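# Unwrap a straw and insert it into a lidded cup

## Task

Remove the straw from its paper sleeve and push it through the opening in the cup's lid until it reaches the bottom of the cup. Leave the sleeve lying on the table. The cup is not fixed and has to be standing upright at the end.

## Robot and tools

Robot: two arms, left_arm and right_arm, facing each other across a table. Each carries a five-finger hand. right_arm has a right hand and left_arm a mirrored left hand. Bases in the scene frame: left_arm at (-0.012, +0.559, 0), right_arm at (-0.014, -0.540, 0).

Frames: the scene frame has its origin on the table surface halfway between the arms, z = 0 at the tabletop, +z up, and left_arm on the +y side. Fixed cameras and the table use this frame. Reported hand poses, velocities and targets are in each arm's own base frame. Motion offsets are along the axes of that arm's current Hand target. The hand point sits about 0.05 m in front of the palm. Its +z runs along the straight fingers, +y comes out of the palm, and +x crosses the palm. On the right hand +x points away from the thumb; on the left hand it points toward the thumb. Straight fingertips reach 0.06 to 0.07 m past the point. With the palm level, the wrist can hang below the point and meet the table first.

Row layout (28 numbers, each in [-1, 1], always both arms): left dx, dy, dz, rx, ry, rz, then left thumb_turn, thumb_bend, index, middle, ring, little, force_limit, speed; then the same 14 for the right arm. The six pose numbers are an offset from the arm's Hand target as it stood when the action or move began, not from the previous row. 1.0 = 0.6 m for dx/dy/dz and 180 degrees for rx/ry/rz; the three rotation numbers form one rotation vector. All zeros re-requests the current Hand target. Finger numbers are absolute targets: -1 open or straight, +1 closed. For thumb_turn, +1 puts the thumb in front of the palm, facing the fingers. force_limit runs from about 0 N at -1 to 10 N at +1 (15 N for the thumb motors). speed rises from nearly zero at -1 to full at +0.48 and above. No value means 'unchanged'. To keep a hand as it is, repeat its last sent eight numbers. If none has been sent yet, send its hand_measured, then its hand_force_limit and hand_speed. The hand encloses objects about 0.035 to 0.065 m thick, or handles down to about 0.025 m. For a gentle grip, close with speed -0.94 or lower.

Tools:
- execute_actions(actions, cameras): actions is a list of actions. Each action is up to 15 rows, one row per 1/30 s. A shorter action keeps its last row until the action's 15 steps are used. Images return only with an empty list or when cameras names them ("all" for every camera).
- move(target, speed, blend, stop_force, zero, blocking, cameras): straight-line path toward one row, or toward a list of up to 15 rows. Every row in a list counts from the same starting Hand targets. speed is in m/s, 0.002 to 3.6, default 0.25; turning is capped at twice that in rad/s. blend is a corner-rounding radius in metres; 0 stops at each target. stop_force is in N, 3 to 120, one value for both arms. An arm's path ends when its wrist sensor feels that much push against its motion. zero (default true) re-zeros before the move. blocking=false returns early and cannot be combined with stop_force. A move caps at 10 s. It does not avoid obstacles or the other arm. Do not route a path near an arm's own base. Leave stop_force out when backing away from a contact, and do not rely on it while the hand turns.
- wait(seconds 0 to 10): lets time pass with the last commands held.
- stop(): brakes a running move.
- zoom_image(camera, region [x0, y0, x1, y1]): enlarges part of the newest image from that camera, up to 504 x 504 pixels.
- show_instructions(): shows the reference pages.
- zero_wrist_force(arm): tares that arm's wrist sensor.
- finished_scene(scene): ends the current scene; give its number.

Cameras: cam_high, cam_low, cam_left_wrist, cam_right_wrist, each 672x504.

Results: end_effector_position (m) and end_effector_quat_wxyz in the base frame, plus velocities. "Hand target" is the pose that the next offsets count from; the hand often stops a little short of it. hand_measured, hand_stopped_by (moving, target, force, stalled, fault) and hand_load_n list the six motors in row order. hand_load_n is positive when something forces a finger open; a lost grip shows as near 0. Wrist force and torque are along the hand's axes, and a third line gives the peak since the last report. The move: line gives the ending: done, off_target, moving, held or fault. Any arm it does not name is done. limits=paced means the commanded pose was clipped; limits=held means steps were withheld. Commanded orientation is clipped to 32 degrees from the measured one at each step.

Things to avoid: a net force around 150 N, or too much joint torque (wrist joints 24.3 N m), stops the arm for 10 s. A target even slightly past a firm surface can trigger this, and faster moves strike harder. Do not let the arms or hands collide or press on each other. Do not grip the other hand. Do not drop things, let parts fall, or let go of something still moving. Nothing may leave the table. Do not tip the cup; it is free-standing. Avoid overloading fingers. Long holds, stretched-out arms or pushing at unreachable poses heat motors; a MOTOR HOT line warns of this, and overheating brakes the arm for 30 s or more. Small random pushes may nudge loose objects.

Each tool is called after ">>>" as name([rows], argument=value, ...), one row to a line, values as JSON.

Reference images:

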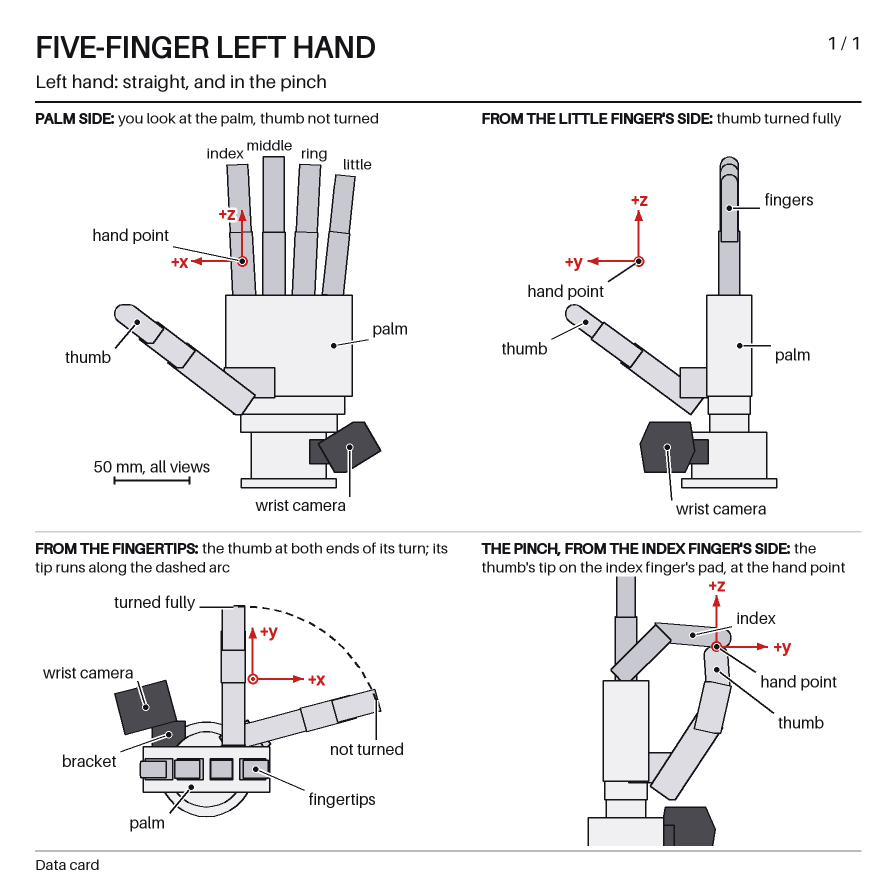

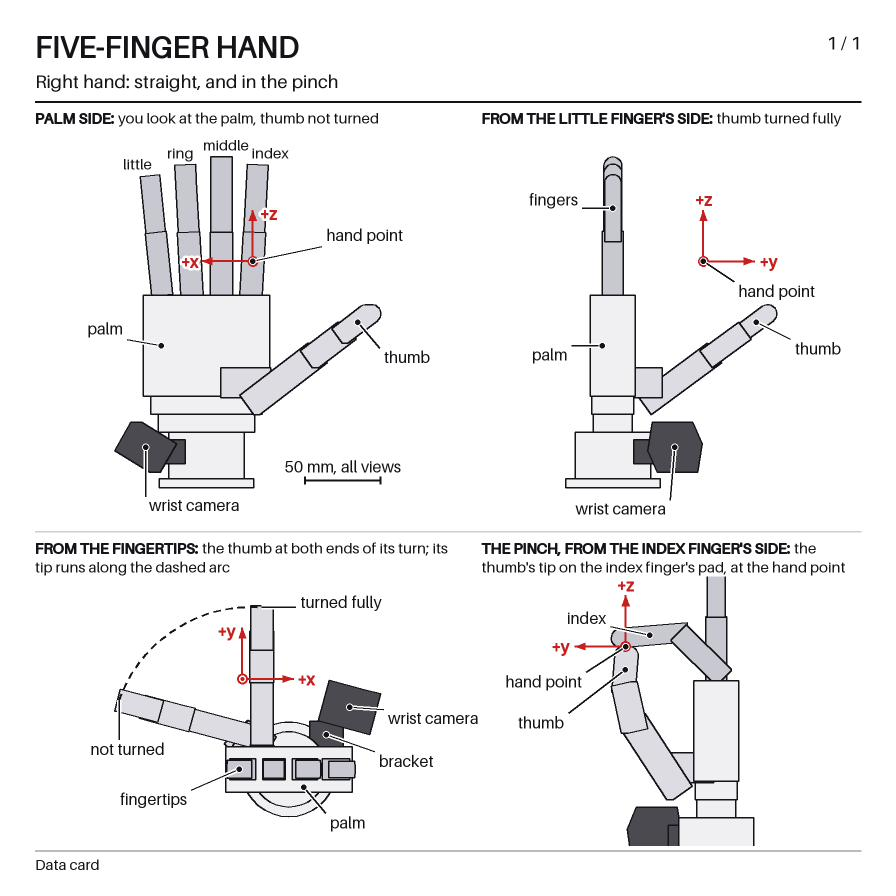

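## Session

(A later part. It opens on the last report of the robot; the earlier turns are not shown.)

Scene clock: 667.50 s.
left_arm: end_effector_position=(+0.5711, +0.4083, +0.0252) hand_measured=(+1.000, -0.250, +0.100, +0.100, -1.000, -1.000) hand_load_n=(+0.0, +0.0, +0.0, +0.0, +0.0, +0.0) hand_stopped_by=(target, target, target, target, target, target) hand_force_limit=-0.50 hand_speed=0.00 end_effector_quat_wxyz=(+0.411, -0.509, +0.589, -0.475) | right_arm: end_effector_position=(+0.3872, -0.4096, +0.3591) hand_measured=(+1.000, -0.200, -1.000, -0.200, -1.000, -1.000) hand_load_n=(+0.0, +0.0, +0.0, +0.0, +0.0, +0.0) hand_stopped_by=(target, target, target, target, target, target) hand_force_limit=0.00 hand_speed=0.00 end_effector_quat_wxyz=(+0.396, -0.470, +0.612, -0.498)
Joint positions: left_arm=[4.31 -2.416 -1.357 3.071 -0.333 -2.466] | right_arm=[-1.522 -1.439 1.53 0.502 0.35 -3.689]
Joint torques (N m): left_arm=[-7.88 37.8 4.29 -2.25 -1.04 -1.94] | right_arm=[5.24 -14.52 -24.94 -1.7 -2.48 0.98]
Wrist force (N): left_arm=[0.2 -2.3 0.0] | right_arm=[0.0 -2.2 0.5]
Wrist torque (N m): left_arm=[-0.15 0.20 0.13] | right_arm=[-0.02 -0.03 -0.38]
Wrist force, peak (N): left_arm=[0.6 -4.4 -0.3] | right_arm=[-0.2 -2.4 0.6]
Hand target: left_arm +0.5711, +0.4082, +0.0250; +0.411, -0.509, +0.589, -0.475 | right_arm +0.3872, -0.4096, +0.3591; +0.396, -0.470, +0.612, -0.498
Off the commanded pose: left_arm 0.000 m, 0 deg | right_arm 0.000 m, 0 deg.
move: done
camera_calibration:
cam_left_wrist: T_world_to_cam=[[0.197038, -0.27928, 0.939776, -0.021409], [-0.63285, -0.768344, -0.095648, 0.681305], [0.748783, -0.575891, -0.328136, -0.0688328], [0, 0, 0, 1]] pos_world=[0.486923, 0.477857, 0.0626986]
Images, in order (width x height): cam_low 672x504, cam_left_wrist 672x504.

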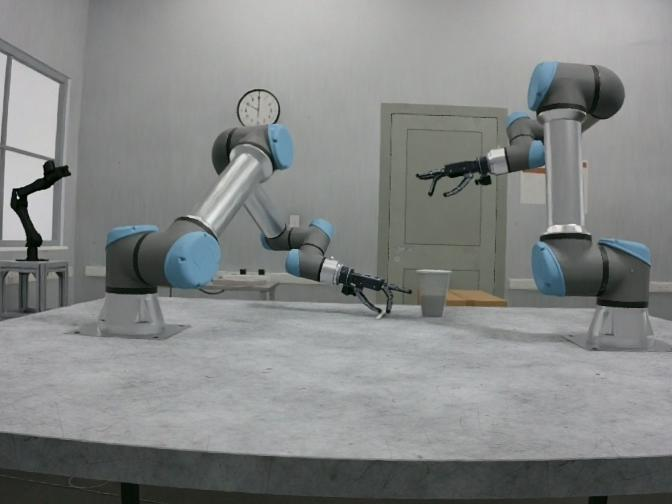

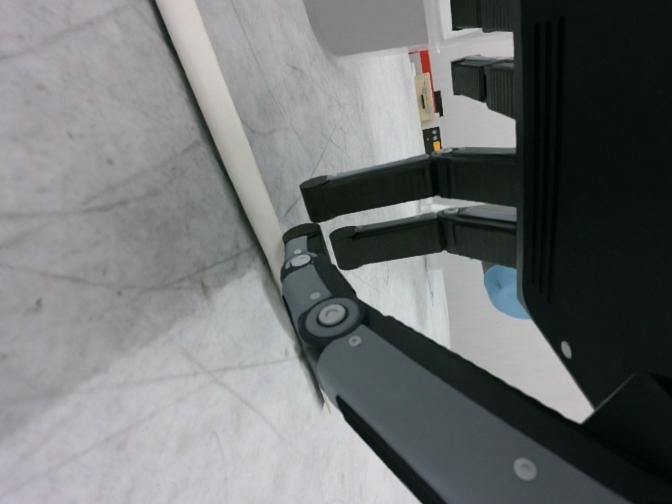

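>>> move(target=[0, 0.0408, 0.00866, 0, 0, 0, 1, -0.25, 0.1, 0.1, -1, -1, -0.5, 0, 0, 0, 0, 0, 0, 0, 1, -0.2, -1, -0.2, -1, -1, 0, 0], speed=0.01, stop_force=3, cameras=["cam_left_wrist", "cam_low"])

>>> zoom_image(camera="cam_left_wrist", region=[180, 120, 420, 300])

>>> zoom_image(camera="cam_low", region=[340, 250, 460, 340])

Scene clock: 681.97 s.
left_arm: end_effector_position=(+0.5711, +0.4081, +0.0203) hand_measured=(+1.000, -0.250, +0.100, +0.100, -1.000, -1.000) hand_load_n=(+0.0, -2.0, +0.0, +0.0, +0.0, +0.0) hand_stopped_by=(target, target, target, target, target, target) hand_force_limit=-0.50 hand_speed=0.00 end_effector_quat_wxyz=(+0.411, -0.509, +0.589, -0.475) | right_arm: end_effector_position=(+0.3872, -0.4096, +0.3591) hand_measured=(+1.000, -0.200, -1.000, -0.200, -1.000, -1.000) hand_load_n=(+0.0, +0.0, +0.0, +0.0, +0.0, +0.0) hand_stopped_by=(target, target, target, target, target, target) hand_force_limit=0.00 hand_speed=0.00 end_effector_quat_wxyz=(+0.396, -0.470, +0.612, -0.498)
Joint positions: left_arm=[4.309 -2.423 -1.359 3.079 -0.333 -2.466] | right_arm=[-1.522 -1.439 1.53 0.502 0.35 -3.689]
Joint torques (N m): left_arm=[-3.66 48.94 24.39 -2.96 -0.84 -1.26] | right_arm=[5.35 -15.49 -25.69 -1.67 -2.66 0.8]
Wrist force (N): left_arm=[0.3 -5.3 -0.6] | right_arm=[-0.4 -2.1 0.6]
Wrist torque (N m): left_arm=[-0.27 0.18 0.18] | right_arm=[0.00 0.02 -0.39]
Wrist force, peak (N): left_arm=[0.3 -7.1 -1.0] | right_arm=[-0.1 -2.4 0.5]
Hand target: left_arm +0.5711, +0.4082, +0.0203; +0.411, -0.509, +0.589, -0.475 (not the last commanded pose) | right_arm +0.3872, -0.4096, +0.3591; +0.396, -0.470, +0.612, -0.498
Off the commanded pose: left_arm 0.020 m, 0 deg | right_arm 0.000 m, 0 deg.
move: contact (left_arm)
camera_calibration:
cam_left_wrist: T_world_to_cam=[[0.197212, -0.279059, 0.939805, -0.0170521], [-0.632895, -0.768345, -0.0953381, 0.680688], [0.7487, -0.575996, -0.328142, -0.0704642], [0, 0, 0, 1]] pos_world=[0.486924, 0.477658, 0.0577989]
Images, in order (width x height): cam_low 672x504, cam_left_wrist 672x504.

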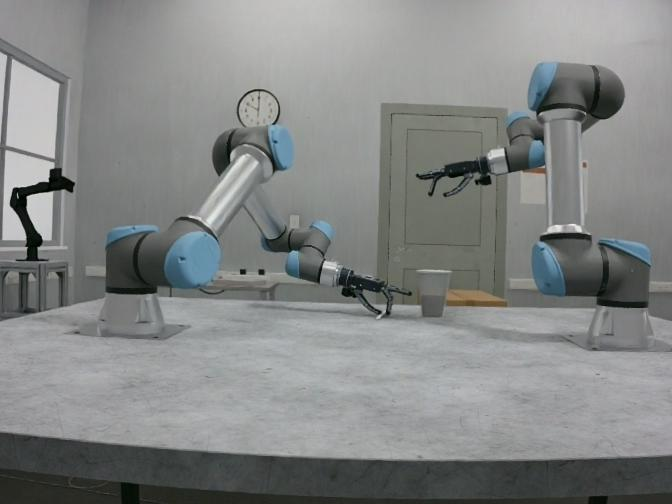

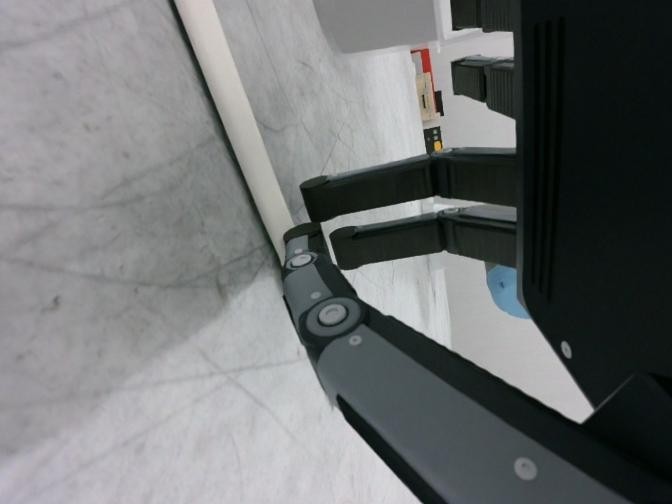

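Scaled by 2.100.

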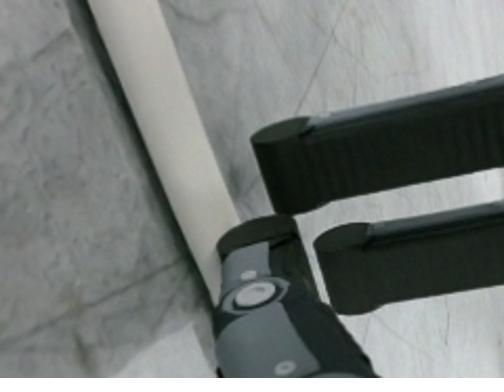

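Scaled by 4.200.

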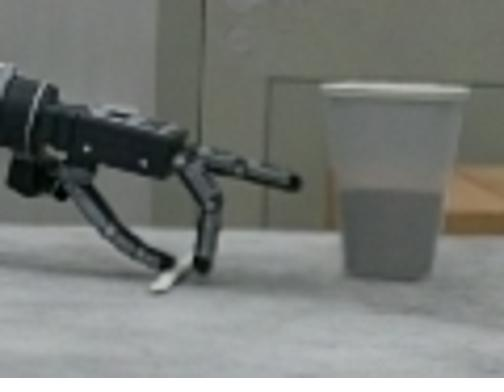

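>>> move(target=[0, -0.0036, -0.0152, 0, 0, 0, 1, -0.25, 0.1, 0.1, -1, -1, -0.5, 0, 0, 0, 0, 0, 0, 0, 1, -0.2, -1, -0.2, -1, -1, 0, 0], speed=0.05)

>>> move(target=[0, 0.0326, 0.0069, 0, 0, 0, 1, -0.25, 0.1, 0.1, -1, -1, -0.5, 0, 0, 0, 0, 0, 0, 0, 1, -0.2, -1, -0.2, -1, -1, 0, 0], speed=0.01, stop_force=3, cameras=["cam_left_wrist", "cam_low"])

>>> zoom_image(camera="cam_left_wrist", region=[180, 120, 420, 300])

>>> zoom_image(camera="cam_low", region=[340, 250, 460, 340])

Scene clock: 706.47 s.
left_arm: end_effector_position=(+0.5626, +0.4093, +0.0244) hand_measured=(+1.000, -0.250, +0.100, +0.100, -1.000, -1.000) hand_load_n=(+0.0, +0.0, +0.0, +0.0, +0.0, +0.0) hand_stopped_by=(target, target, target, target, target, target) hand_force_limit=-0.50 hand_speed=0.00 end_effector_quat_wxyz=(+0.411, -0.509, +0.589, -0.475) | right_arm: end_effector_position=(+0.3872, -0.4096, +0.3591) hand_measured=(+1.000, -0.200, -1.000, -0.200, -1.000, -1.000) hand_load_n=(+0.0, +0.0, +0.0, +0.0, +0.0, +0.0) hand_stopped_by=(target, target, target, target, target, target) hand_force_limit=0.00 hand_speed=0.00 end_effector_quat_wxyz=(+0.396, -0.470, +0.612, -0.498)
Joint positions: left_arm=[4.324 -2.416 -1.366 3.051 -0.322 -2.436] | right_arm=[-1.522 -1.439 1.53 0.502 0.35 -3.689]
Joint torques (N m): left_arm=[-3.82 38.21 18.81 0.06 0.64 -1.5] | right_arm=[4.98 -15.04 -24.26 -1.63 -2.62 0.6]
Wrist force (N): left_arm=[0.3 -2.0 -0.2] | right_arm=[-0.4 -2.2 0.4]
Wrist torque (N m): left_arm=[-0.10 0.17 0.08] | right_arm=[0.00 0.03 -0.40]
Wrist force, peak (N): left_arm=[0.3 -5.5 -0.6] | right_arm=[-0.3 -2.3 0.7]
Hand target: left_arm +0.5627, +0.4094, +0.0244; +0.411, -0.509, +0.589, -0.475 | right_arm +0.3872, -0.4096, +0.3591; +0.396, -0.470, +0.612, -0.498
Off the commanded pose: left_arm 0.000 m, 0 deg | right_arm 0.000 m, 0 deg.
move: done

Scene clock: 708.20 s.
left_arm: end_effector_position=(+0.5627, +0.4094, +0.0151) hand_measured=(+1.000, -0.250, +0.100, +0.100, -1.000, -1.000) hand_load_n=(+0.0, +0.0, +0.0, -0.5, +0.0, +0.0) hand_stopped_by=(target, target, target, target, target, target) hand_force_limit=-0.50 hand_speed=0.00 end_effector_quat_wxyz=(+0.411, -0.509, +0.589, -0.475) | right_arm: end_effector_position=(+0.3872, -0.4096, +0.3591) hand_measured=(+1.000, -0.200, -1.000, -0.200, -1.000, -1.000) hand_load_n=(+0.0, +0.0, +0.0, +0.0, +0.5, +0.0) hand_stopped_by=(target, target, target, target, target, target) hand_force_limit=0.00 hand_speed=0.00 end_effector_quat_wxyz=(+0.396, -0.470, +0.612, -0.498)
Joint positions: left_arm=[4.324 -2.429 -1.368 3.067 -0.323 -2.437] | right_arm=[-1.522 -1.439 1.53 0.502 0.35 -3.689]
Joint torques (N m): left_arm=[-5.86 47.51 14.35 -3.12 -0.32 -0.55] | right_arm=[3.91 -15 -24.67 -1.38 -2.4 1.12]
Wrist force (N): left_arm=[0.2 -7.1 -0.9] | right_arm=[-0.4 -2.1 0.4]
Wrist torque (N m): left_arm=[-0.28 0.19 0.21] | right_arm=[0.01 0.03 -0.40]
Wrist force, peak (N): left_arm=[0.0 -16.6 -2.9] | right_arm=[-0.4 -2.3 0.6]
Hand target: left_arm +0.5627, +0.4094, +0.0152; +0.411, -0.509, +0.589, -0.475 (not the last commanded pose) | right_arm +0.3872, -0.4096, +0.3591; +0.396, -0.470, +0.612, -0.498
Off the commanded pose: left_arm 0.011 m, 0 deg | right_arm 0.000 m, 0 deg.
move: contact (left_arm)
camera_calibration:
cam_left_wrist: T_world_to_cam=[[0.197271, -0.278988, 0.939814, -0.0102089], [-0.632876, -0.768372, -0.0952511, 0.675874], [0.748701, -0.575995, -0.328142, -0.0651339], [0, 0, 0, 1]] pos_world=[0.478524, 0.478958, 0.052599]
Images, in order (width x height): cam_low 672x504, cam_left_wrist 672x504.

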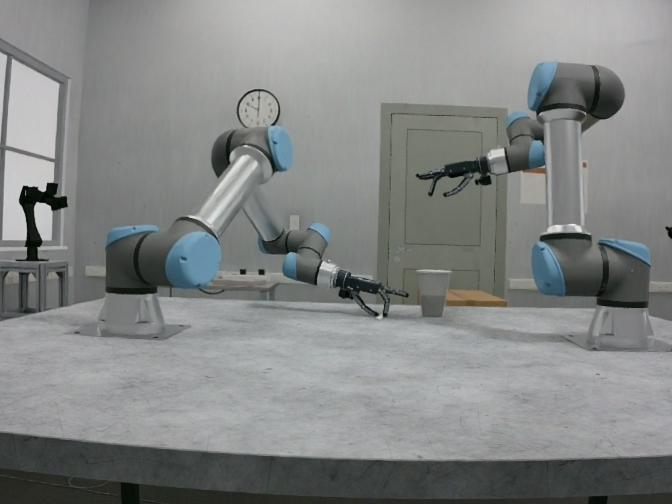

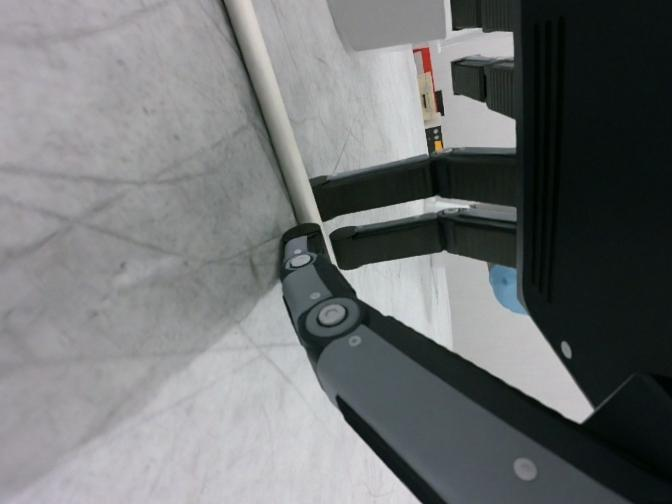

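Scaled by 2.100.

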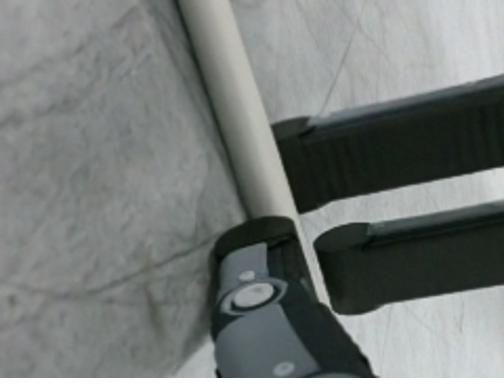

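Scaled by 4.200.

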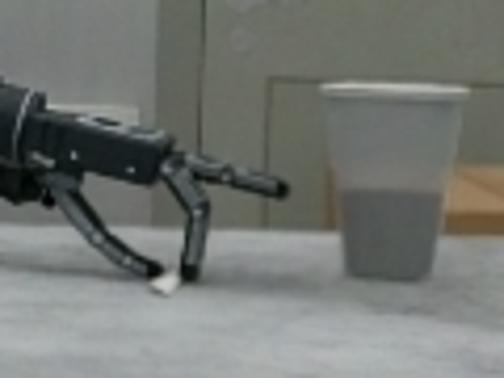

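>>> move([
  [0, 0, 0, 0, 0, 0, 1, -0.25, 0.5, 0.5, -1, -1, -0.4, -0.75, 0, 0, 0, 0, 0, 0, 1, -0.2, -1, -0.2, -1, -1, 0, 0],
  [0, -0.0489, -0.0104, 0, 0, 0, 1, -0.25, 0.5, 0.5, -1, -1, -0.4, -0.75, 0, 0, 0, 0, 0, 0, 1, -0.2, -1, -0.2, -1, -1, 0, 0],
], speed=0.05, cameras=["cam_left_wrist", "cam_low"])

>>> zoom_image(camera="cam_left_wrist", region=[180, 120, 420, 300])

>>> zoom_image(camera="cam_low", region=[340, 250, 460, 340])

Scene clock: 717.40 s.
left_arm: end_effector_position=(+0.5628, +0.4094, +0.0452) hand_measured=(+1.000, -0.250, +0.282, +0.120, -1.000, -1.000) hand_load_n=(+0.0, +0.0, +0.0, +0.0, +0.0, +0.0) hand_stopped_by=(target, target, force, force, target, target) hand_force_limit=-0.40 hand_speed=-0.75 end_effector_quat_wxyz=(+0.411, -0.509, +0.589, -0.475) | right_arm: end_effector_position=(+0.3872, -0.4096, +0.3591) hand_measured=(+1.000, -0.200, -1.000, -0.200, -1.000, -1.000) hand_load_n=(+0.5, +0.0, +0.0, -0.5, +0.0, +0.0) hand_stopped_by=(target, target, target, target, target, target) hand_force_limit=0.00 hand_speed=0.00 end_effector_quat_wxyz=(+0.396, -0.470, +0.612, -0.498)
Joint positions: left_arm=[4.324 -2.387 -1.358 3.014 -0.323 -2.437] | right_arm=[-1.522 -1.439 1.53 0.502 0.35 -3.689]
Joint torques (N m): left_arm=[-7.4 37.64 16.78 0.62 -1.47 1.81] | right_arm=[4.12 -14.54 -23.32 -1.59 -2.4 1.01]
Wrist force (N): left_arm=[0.3 -2.1 0.3] | right_arm=[-0.4 -2.1 0.5]
Wrist torque (N m): left_arm=[-0.16 0.19 0.18] | right_arm=[0.00 0.02 -0.40]
Wrist force, peak (N): left_arm=[0.3 -10.8 1.4] | right_arm=[-0.2 -2.3 0.7]
Hand target: left_arm +0.5628, +0.4094, +0.0451; +0.411, -0.509, +0.589, -0.475 | right_arm +0.3872, -0.4096, +0.3591; +0.396, -0.470, +0.612, -0.498
Off the commanded pose: left_arm 0.000 m, 0 deg | right_arm 0.000 m, 0 deg.
move: done
camera_calibration:
cam_left_wrist: T_world_to_cam=[[0.197271, -0.278988, 0.939814, -0.0385367], [-0.632876, -0.768372, -0.0952511, 0.678868], [0.748701, -0.575995, -0.328142, -0.0554066], [0, 0, 0, 1]] pos_world=[0.478724, 0.478958, 0.082699]
Images, in order (width x height): cam_low 672x504, cam_left_wrist 672x504.

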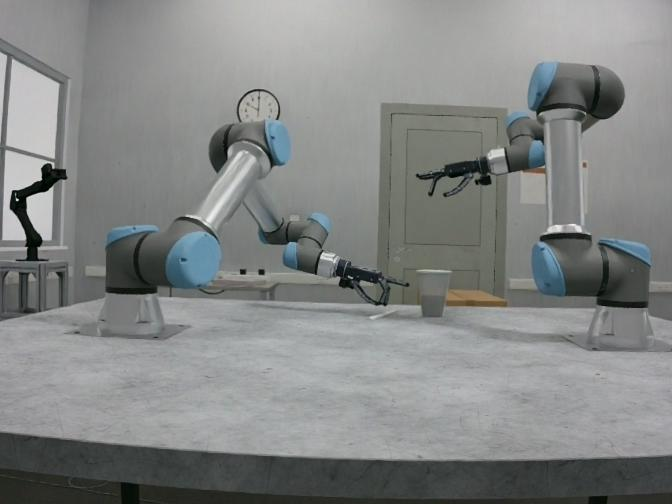

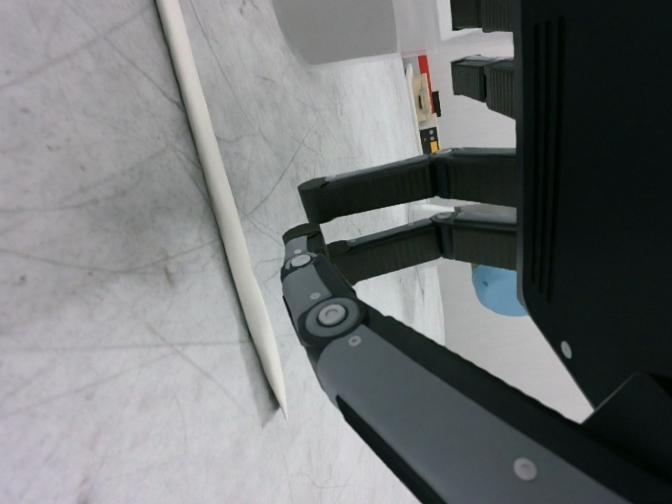

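Scaled by 2.100.

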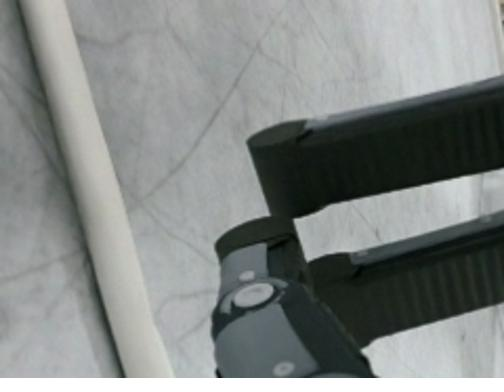

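Scaled by 4.200.

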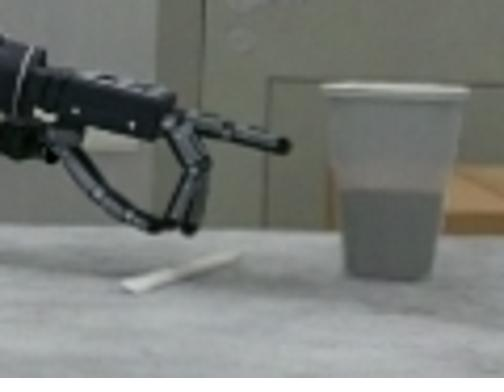

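>>> move(target=[0.0078, 0.0253, 0.003, 0, 0.06357, 0.01351, 1, -0.31, 0.1, 0.1, -1, -1, -0.2, 0, 0, 0, 0, 0, 0, 0, 1, -0.2, -1, -0.2, -1, -1, 0, 0], speed=0.1)

>>> move(target=[0, 0.0326, 0.0069, 0, 0, 0, 1, -0.31, 0.1, 0.1, -1, -1, -0.2, 0, 0, 0, 0, 0, 0, 0, 1, -0.2, -1, -0.2, -1, -1, 0, 0], speed=0.01, stop_force=3, cameras=["cam_left_wrist", "cam_low"])

>>> zoom_image(camera="cam_left_wrist", region=[180, 120, 420, 300])

>>> zoom_image(camera="cam_low", region=[340, 270, 420, 330])

Scene clock: 768.80 s.
left_arm: end_effector_position=(+0.5607, +0.4050, +0.0299) hand_measured=(+1.000, -0.310, +0.100, +0.100, -1.000, -1.000) hand_load_n=(+0.0, +0.0, +0.0, +0.0, +0.0, +0.0) hand_stopped_by=(target, target, target, target, target, target) hand_force_limit=-0.20 hand_speed=0.00 end_effector_quat_wxyz=(+0.360, -0.447, +0.637, -0.514) | right_arm: end_effector_position=(+0.3872, -0.4096, +0.3591) hand_measured=(+1.000, -0.200, -1.000, -0.200, -1.000, -1.000) hand_load_n=(+0.0, +0.0, +0.0, +0.0, +0.0, +0.5) hand_stopped_by=(target, target, target, target, target, target) hand_force_limit=0.00 hand_speed=0.00 end_effector_quat_wxyz=(+0.396, -0.470, +0.612, -0.498)
Joint positions: left_arm=[4.325 -2.644 -1.052 2.301 -0.217 -1.751] | right_arm=[-1.522 -1.439 1.53 0.502 0.35 -3.689]
Joint torques (N m): left_arm=[-1.73 55.29 2.69 -1.11 -0.89 -1.06] | right_arm=[4.19 -14.3 -24.84 -1.48 -2.46 1.02]
Wrist force (N): left_arm=[0.4 -1.9 0.0] | right_arm=[-0.3 -2.1 0.4]
Wrist torque (N m): left_arm=[-0.11 0.11 0.16] | right_arm=[0.01 0.01 -0.39]
Wrist force, peak (N): left_arm=[0.1 -2.6 0.1] | right_arm=[0.0 -2.4 0.5]
Hand target: left_arm +0.5607, +0.4049, +0.0299; +0.360, -0.447, +0.637, -0.514 | right_arm +0.3872, -0.4096, +0.3591; +0.396, -0.470, +0.612, -0.498
Off the commanded pose: left_arm 0.000 m, 0 deg | right_arm 0.000 m, 0 deg.
move: done

Scene clock: 770.97 s.
left_arm: end_effector_position=(+0.5606, +0.4050, +0.0170) hand_measured=(+1.000, -0.310, +0.100, +0.100, -1.000, -1.000) hand_load_n=(+0.5, -1.0, +0.0, +0.0, +0.0, +0.0) hand_stopped_by=(target, target, target, target, target, target) hand_force_limit=-0.20 hand_speed=0.00 end_effector_quat_wxyz=(+0.360, -0.447, +0.637, -0.514) | right_arm: end_effector_position=(+0.3872, -0.4096, +0.3591) hand_measured=(+1.000, -0.200, -1.000, -0.200, -1.000, -1.000) hand_load_n=(+0.0, +0.0, -0.5, +0.0, +0.0, +0.0) hand_stopped_by=(target, target, target, target, target, target) hand_force_limit=0.00 hand_speed=0.00 end_effector_quat_wxyz=(+0.396, -0.470, +0.612, -0.498)
Joint positions: left_arm=[4.325 -2.662 -1.052 2.319 -0.217 -1.751] | right_arm=[-1.522 -1.439 1.53 0.502 0.35 -3.689]
Joint torques (N m): left_arm=[5.3 52.73 8.02 -3.87 0.1 1.43] | right_arm=[3.74 -14.94 -23.39 -1.43 -2.24 0.85]
Wrist force (N): left_arm=[0.8 -5.1 -2.4] | right_arm=[-0.4 -2.1 0.4]
Wrist torque (N m): left_arm=[-0.35 0.10 0.18] | right_arm=[0.00 0.02 -0.40]
Wrist force, peak (N): left_arm=[0.8 -9.8 -7.4] | right_arm=[-0.4 -2.2 0.6]
Hand target: left_arm +0.5606, +0.4050, +0.0169; +0.360, -0.447, +0.637, -0.514 (not the last commanded pose) | right_arm +0.3872, -0.4096, +0.3591; +0.396, -0.470, +0.612, -0.498
Off the commanded pose: left_arm 0.007 m, 0 deg | right_arm 0.000 m, 0 deg.
move: contact (left_arm)
camera_calibration:
cam_left_wrist: T_world_to_cam=[[0.136853, -0.312597, 0.939976, 0.0347086], [-0.775564, -0.624133, -0.0946446, 0.692909], [0.616256, -0.716059, -0.327854, 0.0654075], [0, 0, 0, 1]] pos_world=[0.492338, 0.490153, 0.054399]
Images, in order (width x height): cam_low 672x504, cam_left_wrist 672x504.

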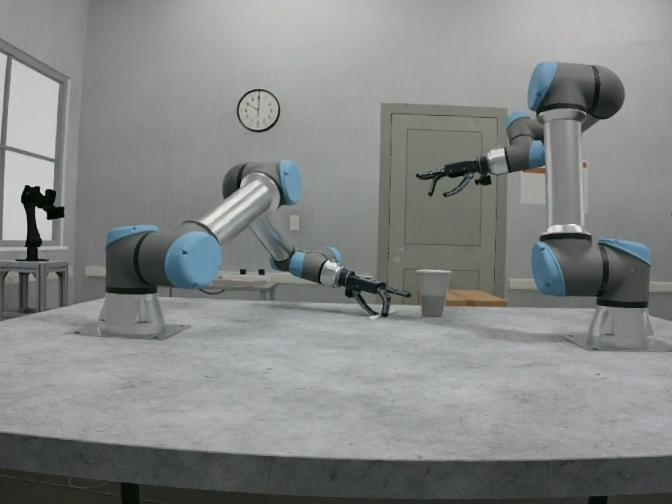

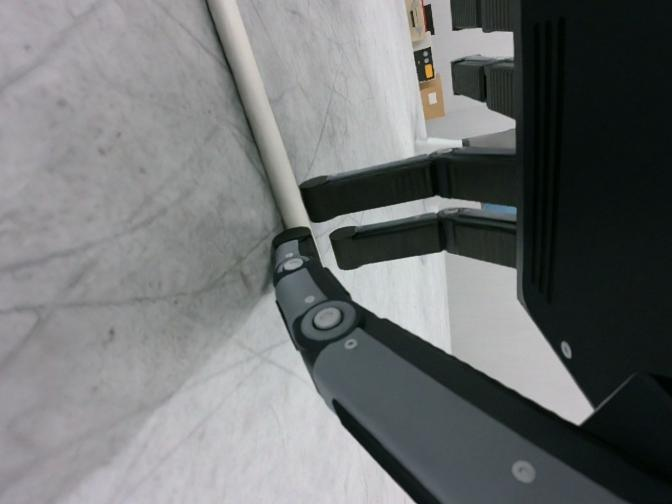

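Scaled by 2.100.

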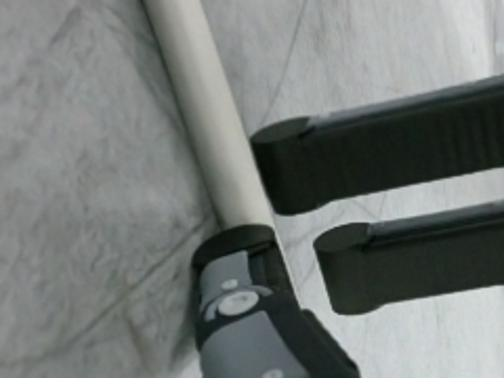

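Scaled by 6.300.

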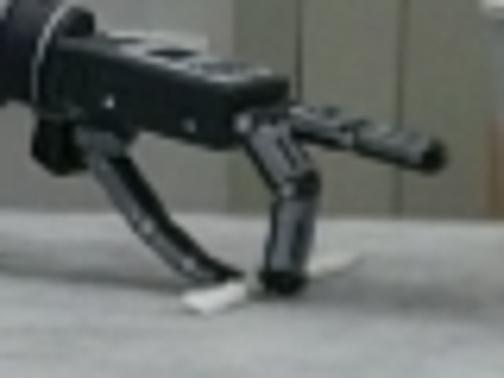

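>>> move(target=[0, -0.0032, -0.0092, 0, 0, 0, 1, -0.31, 0.1, 0.1, -1, -1, -0.2, 0, 0, 0, 0, 0, 0, 0, 1, -0.2, -1, -0.2, -1, -1, 0, 0], speed=0.05)

>>> move(target=[0, 0.0196, 0.0042, 0, 0, 0, 1, -0.31, 0.1, 0.1, -1, -1, -0.2, 0, 0, 0, 0, 0, 0, 0, 1, -0.2, -1, -0.2, -1, -1, 0, 0], speed=0.01, stop_force=3, cameras=["cam_left_wrist", "cam_low"])

>>> move([
  [0, -0.00245, -0.0005, 0, 0, 0, 1, -0.31, 0.1, 0.1, -1, -1, -0.2, 0, 0, 0, 0, 0, 0, 0, 1, -0.2, -1, -0.2, -1, -1, 0, 0],
  [0, -0.00245, -0.0005, 0, 0, 0, 1, -0.31, 0.6, 0.6, -1, -1, -0.1, -0.75, 0, 0, 0, 0, 0, 0, 1, -0.2, -1, -0.2, -1, -1, 0, 0],
], speed=0.05, cameras=["cam_left_wrist", "cam_low"])

>>> zoom_image(camera="cam_left_wrist", region=[180, 120, 420, 300])

>>> zoom_image(camera="cam_low", region=[340, 270, 420, 330])

Scene clock: 785.73 s.
left_arm: end_effector_position=(+0.5558, +0.4067, +0.0200) hand_measured=(+1.000, -0.310, +0.100, +0.100, -1.000, -1.000) hand_load_n=(+0.0, +0.0, +0.0, +0.0, +0.0, +0.0) hand_stopped_by=(target, target, target, target, target, target) hand_force_limit=-0.20 hand_speed=0.00 end_effector_quat_wxyz=(+0.360, -0.447, +0.637, -0.514) | right_arm: end_effector_position=(+0.3872, -0.4096, +0.3591) hand_measured=(+1.000, -0.200, -1.000, -0.200, -1.000, -1.000) hand_load_n=(+0.0, +0.0, +0.0, +0.0, +0.0, +0.0) hand_stopped_by=(target, target, target, target, target, target) hand_force_limit=0.00 hand_speed=0.00 end_effector_quat_wxyz=(+0.396, -0.470, +0.612, -0.498)
Joint positions: left_arm=[4.333 -2.661 -1.055 2.284 -0.215 -1.713] | right_arm=[-1.522 -1.439 1.53 0.502 0.35 -3.689]
Joint torques (N m): left_arm=[-1.52 43.27 22.53 -1.6 3.73 -1.29] | right_arm=[3.77 -15.12 -23.83 -1.31 -2.18 0.9]
Wrist force (N): left_arm=[0.3 -2.0 0.2] | right_arm=[-0.3 -2.0 0.4]
Wrist torque (N m): left_arm=[-0.12 0.15 0.04] | right_arm=[0.02 0.01 -0.39]
Wrist force, peak (N): left_arm=[0.6 -5.4 -2.7] | right_arm=[-0.3 -2.4 0.6]
Hand target: left_arm +0.5559, +0.4067, +0.0200; +0.360, -0.447, +0.637, -0.514 | right_arm +0.3872, -0.4096, +0.3591; +0.396, -0.470, +0.612, -0.498
Off the commanded pose: left_arm 0.000 m, 0 deg | right_arm 0.000 m, 0 deg.
move: done

Scene clock: 786.90 s.
left_arm: end_effector_position=(+0.5559, +0.4067, +0.0170) hand_measured=(+1.000, -0.310, +0.100, +0.100, -1.000, -1.000) hand_load_n=(+0.5, -0.5, +0.0, +0.0, +0.0, +0.0) hand_stopped_by=(target, target, target, target, target, target) hand_force_limit=-0.20 hand_speed=0.00 end_effector_quat_wxyz=(+0.360, -0.447, +0.637, -0.514) | right_arm: end_effector_position=(+0.3872, -0.4096, +0.3591) hand_measured=(+1.000, -0.200, -1.000, -0.200, -1.000, -1.000) hand_load_n=(+0.0, +0.0, +0.0, +0.0, +0.0, +0.0) hand_stopped_by=(target, target, target, target, target, target) hand_force_limit=0.00 hand_speed=0.00 end_effector_quat_wxyz=(+0.396, -0.470, +0.612, -0.498)
Joint positions: left_arm=[4.333 -2.666 -1.055 2.288 -0.215 -1.713] | right_arm=[-1.522 -1.439 1.53 0.502 0.35 -3.689]
Joint torques (N m): left_arm=[0.19 52.51 4.16 -3.69 0.34 -1.04] | right_arm=[3.03 -15.12 -24.85 -1.42 -2.2 0.91]
Wrist force (N): left_arm=[0.6 -4.8 -2.4] | right_arm=[-0.4 -2.2 0.5]
Wrist torque (N m): left_arm=[-0.31 0.13 0.09] | right_arm=[-0.01 0.02 -0.40]
Wrist force, peak (N): left_arm=[0.6 -10.1 -7.2] | right_arm=[-0.4 -2.3 0.5]
Hand target: left_arm +0.5559, +0.4067, +0.0170; +0.360, -0.447, +0.637, -0.514 (not the last commanded pose) | right_arm +0.3872, -0.4096, +0.3591; +0.396, -0.470, +0.612, -0.498
Off the commanded pose: left_arm 0.009 m, 0 deg | right_arm 0.000 m, 0 deg.
move: contact (left_arm)
camera_calibration:
cam_left_wrist: T_world_to_cam=[[0.136723, -0.312588, 0.939998, 0.0359413], [-0.775573, -0.624109, -0.0947347, 0.690322], [0.616274, -0.716084, -0.327765, 0.0695196], [0, 0, 0, 1]] pos_world=[0.487638, 0.491853, 0.0543987]
Images, in order (width x height): cam_low 672x504, cam_left_wrist 672x504.

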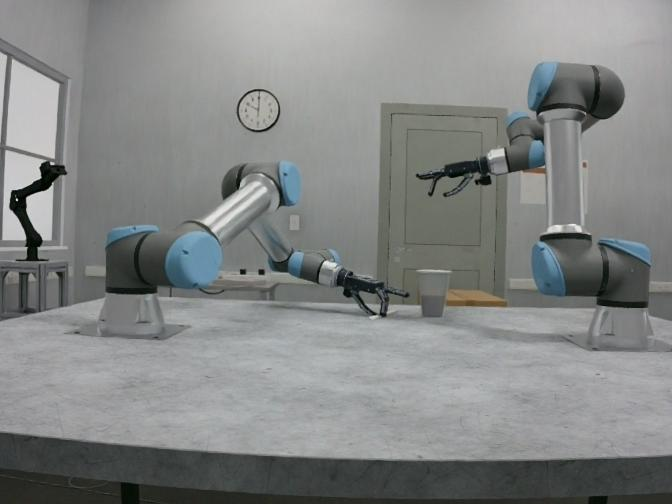

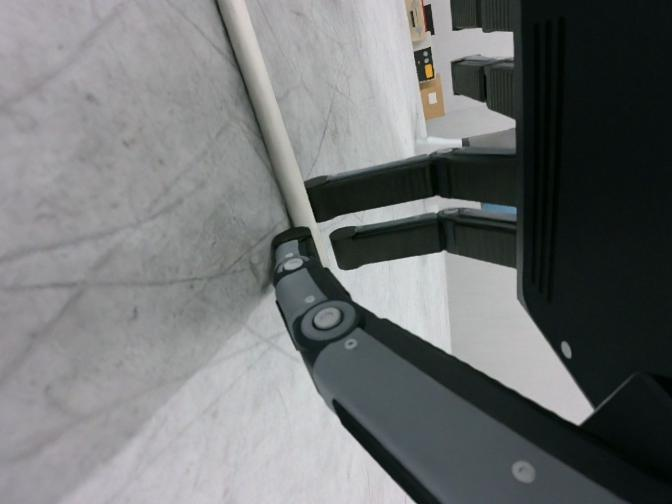

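Scene clock: 788.33 s.
left_arm: end_effector_position=(+0.5559, +0.4067, +0.0185) hand_measured=(+1.000, -0.312, +0.418, +0.256, -1.000, -1.000) hand_load_n=(+0.5, +7.5, +7.0, +7.0, +0.0, +0.0) hand_stopped_by=(target, target, force, force, target, target) hand_force_limit=-0.10 hand_speed=-0.75 end_effector_quat_wxyz=(+0.360, -0.447, +0.637, -0.514) | right_arm: end_effector_position=(+0.3872, -0.4096, +0.3591) hand_measured=(+1.000, -0.200, -1.000, -0.200, -1.000, -1.000) hand_load_n=(+0.0, +0.5, +0.0, +0.0, +0.0, +0.0) hand_stopped_by=(target, target, target, target, target, target) hand_force_limit=0.00 hand_speed=0.00 end_effector_quat_wxyz=(+0.396, -0.470, +0.612, -0.498)
Joint positions: left_arm=[4.333 -2.664 -1.055 2.286 -0.215 -1.713] | right_arm=[-1.522 -1.439 1.53 0.502 0.35 -3.689]
Joint torques (N m): left_arm=[-5.21 46.32 4.08 -2.34 -0.3 -1.54] | right_arm=[3.18 -14.07 -23.78 -1.38 -2.23 0.82]
Wrist force (N): left_arm=[0.3 -6.1 -0.4] | right_arm=[-0.3 -2.2 0.3]
Wrist torque (N m): left_arm=[-0.29 0.15 0.14] | right_arm=[-0.01 0.01 -0.39]
Wrist force, peak (N): left_arm=[0.6 -6.1 -0.2] | right_arm=[-0.3 -2.3 0.4]
Hand target: left_arm +0.5559, +0.4067, +0.0185; +0.360, -0.447, +0.637, -0.514 | right_arm +0.3872, -0.4096, +0.3591; +0.396, -0.470, +0.612, -0.498
Off the commanded pose: left_arm 0.000 m, 0 deg | right_arm 0.000 m, 0 deg.
move: done
camera_calibration:
cam_left_wrist: T_world_to_cam=[[0.136853, -0.312597, 0.939976, 0.0344732], [-0.775564, -0.624133, -0.0946446, 0.690467], [0.616256, -0.716059, -0.327854, 0.0700129], [0, 0, 0, 1]] pos_world=[0.487638, 0.491853, 0.055899]
Images, in order (width x height): cam_low 672x504, cam_left_wrist 672x504.

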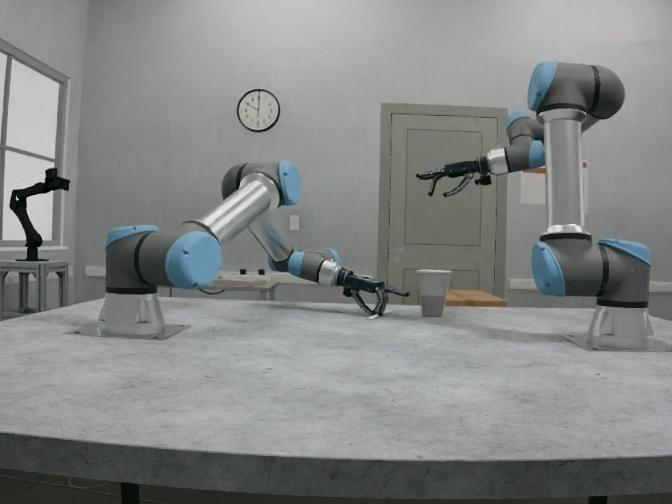

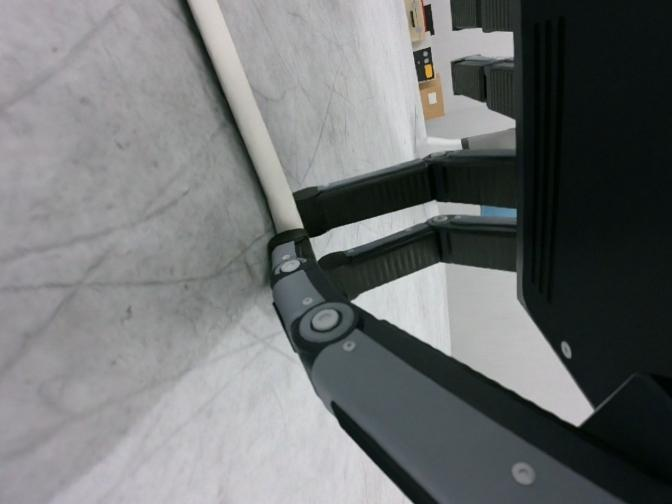

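Scaled by 2.100.

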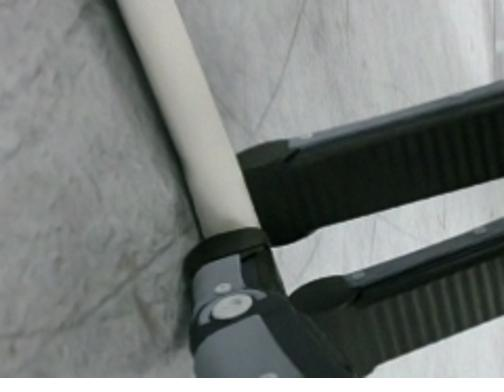

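Scaled by 6.300.

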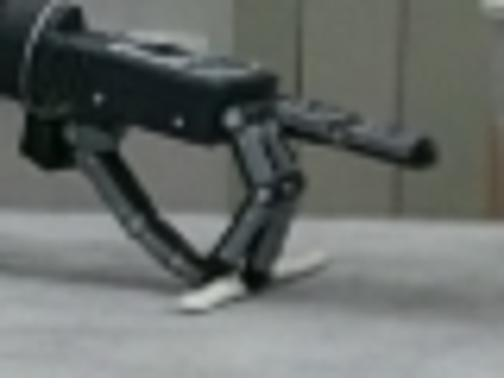

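>>> move(target=[0, -0.0082, -0.0017, 0, 0, 0, 1, -0.31, 0.6, 0.6, -1, -1, -0.1, -0.75, 0, 0, 0, 0, 0, 0, 1, -0.2, -1, -0.2, -1, -1, 0, 0], speed=0.02, cameras=["cam_left_wrist", "cam_low"])

>>> zoom_image(camera="cam_low", region=[340, 270, 420, 330])

>>> zoom_image(camera="cam_left_wrist", region=[180, 120, 420, 300])

Scene clock: 804.47 s.
left_arm: end_effector_position=(+0.5560, +0.4067, +0.0236) hand_measured=(+1.000, -0.312, +0.418, +0.256, -1.000, -1.000) hand_load_n=(+0.5, +8.0, +6.5, +6.0, +0.0, +0.0) hand_stopped_by=(target, target, force, force, target, target) hand_force_limit=-0.10 hand_speed=-0.75 end_effector_quat_wxyz=(+0.360, -0.447, +0.637, -0.514) | right_arm: end_effector_position=(+0.3872, -0.4096, +0.3591) hand_measured=(+1.000, -0.200, -1.000, -0.200, -1.000, -1.000) hand_load_n=(+0.0, +0.0, +0.0, +0.0, -0.5, +0.0) hand_stopped_by=(target, target, target, target, target, target) hand_force_limit=0.00 hand_speed=0.00 end_effector_quat_wxyz=(+0.396, -0.470, +0.612, -0.498)
Joint positions: left_arm=[4.333 -2.656 -1.055 2.28 -0.215 -1.713] | right_arm=[-1.522 -1.439 1.53 0.502 0.35 -3.689]
Joint torques (N m): left_arm=[-8.34 46.12 3.17 -3.03 2.93 -1.09] | right_arm=[3.12 -14.7 -24.02 -1.11 -2.32 0.88]
Wrist force (N): left_arm=[0.4 -1.9 0.1] | right_arm=[0.0 -2.2 0.3]
Wrist torque (N m): left_arm=[-0.11 0.12 0.11] | right_arm=[0.00 -0.03 -0.38]
Wrist force, peak (N): left_arm=[0.3 -6.3 -0.3] | right_arm=[-0.3 -2.4 0.4]
Hand target: left_arm +0.5560, +0.4067, +0.0235; +0.360, -0.447, +0.637, -0.514 | right_arm +0.3872, -0.4096, +0.3591; +0.396, -0.470, +0.612, -0.498
Off the commanded pose: left_arm 0.000 m, 0 deg | right_arm 0.000 m, 0 deg.
move: done
camera_calibration:
cam_left_wrist: T_world_to_cam=[[0.136821, -0.31251, 0.940009, 0.0296365], [-0.775554, -0.624151, -0.094617, 0.691029], [0.616276, -0.716082, -0.327765, 0.0716195], [0, 0, 0, 1]] pos_world=[0.487738, 0.491853, 0.0609988]
Images, in order (width x height): cam_low 672x504, cam_left_wrist 672x504.

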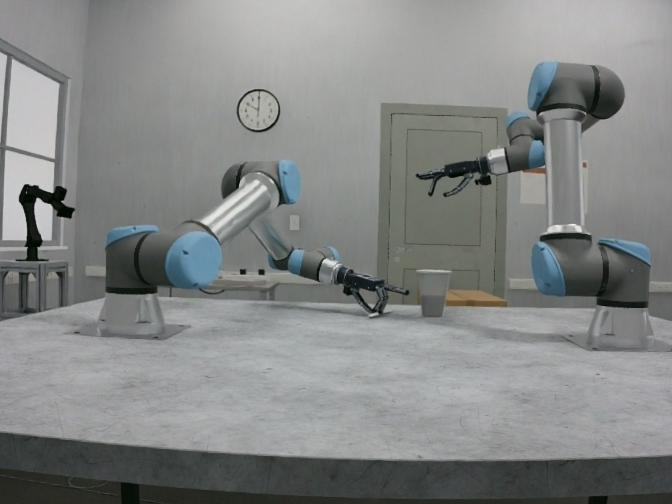

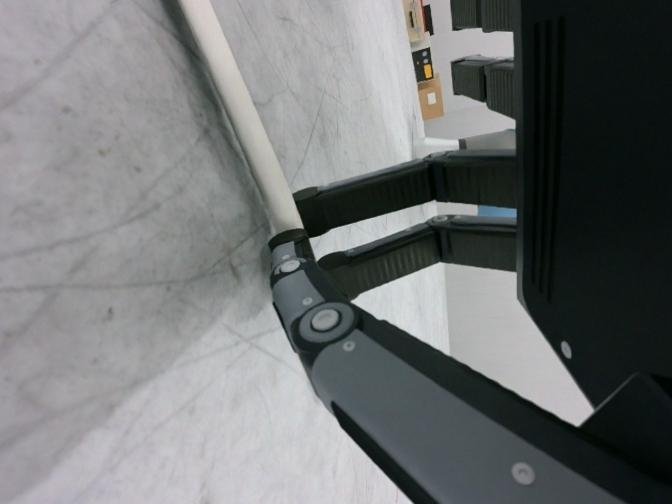

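Scaled by 6.300.

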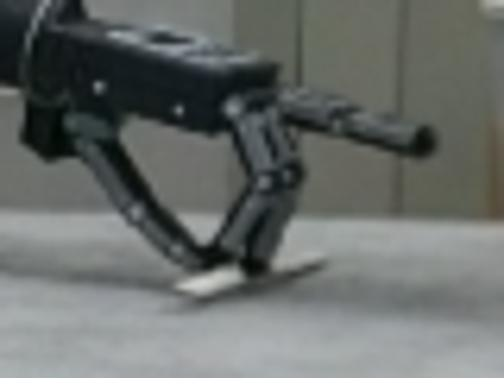

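Scaled by 2.100.

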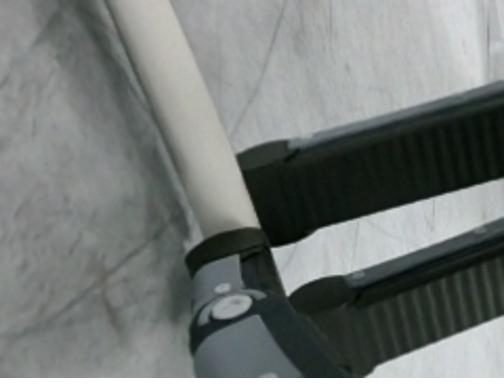

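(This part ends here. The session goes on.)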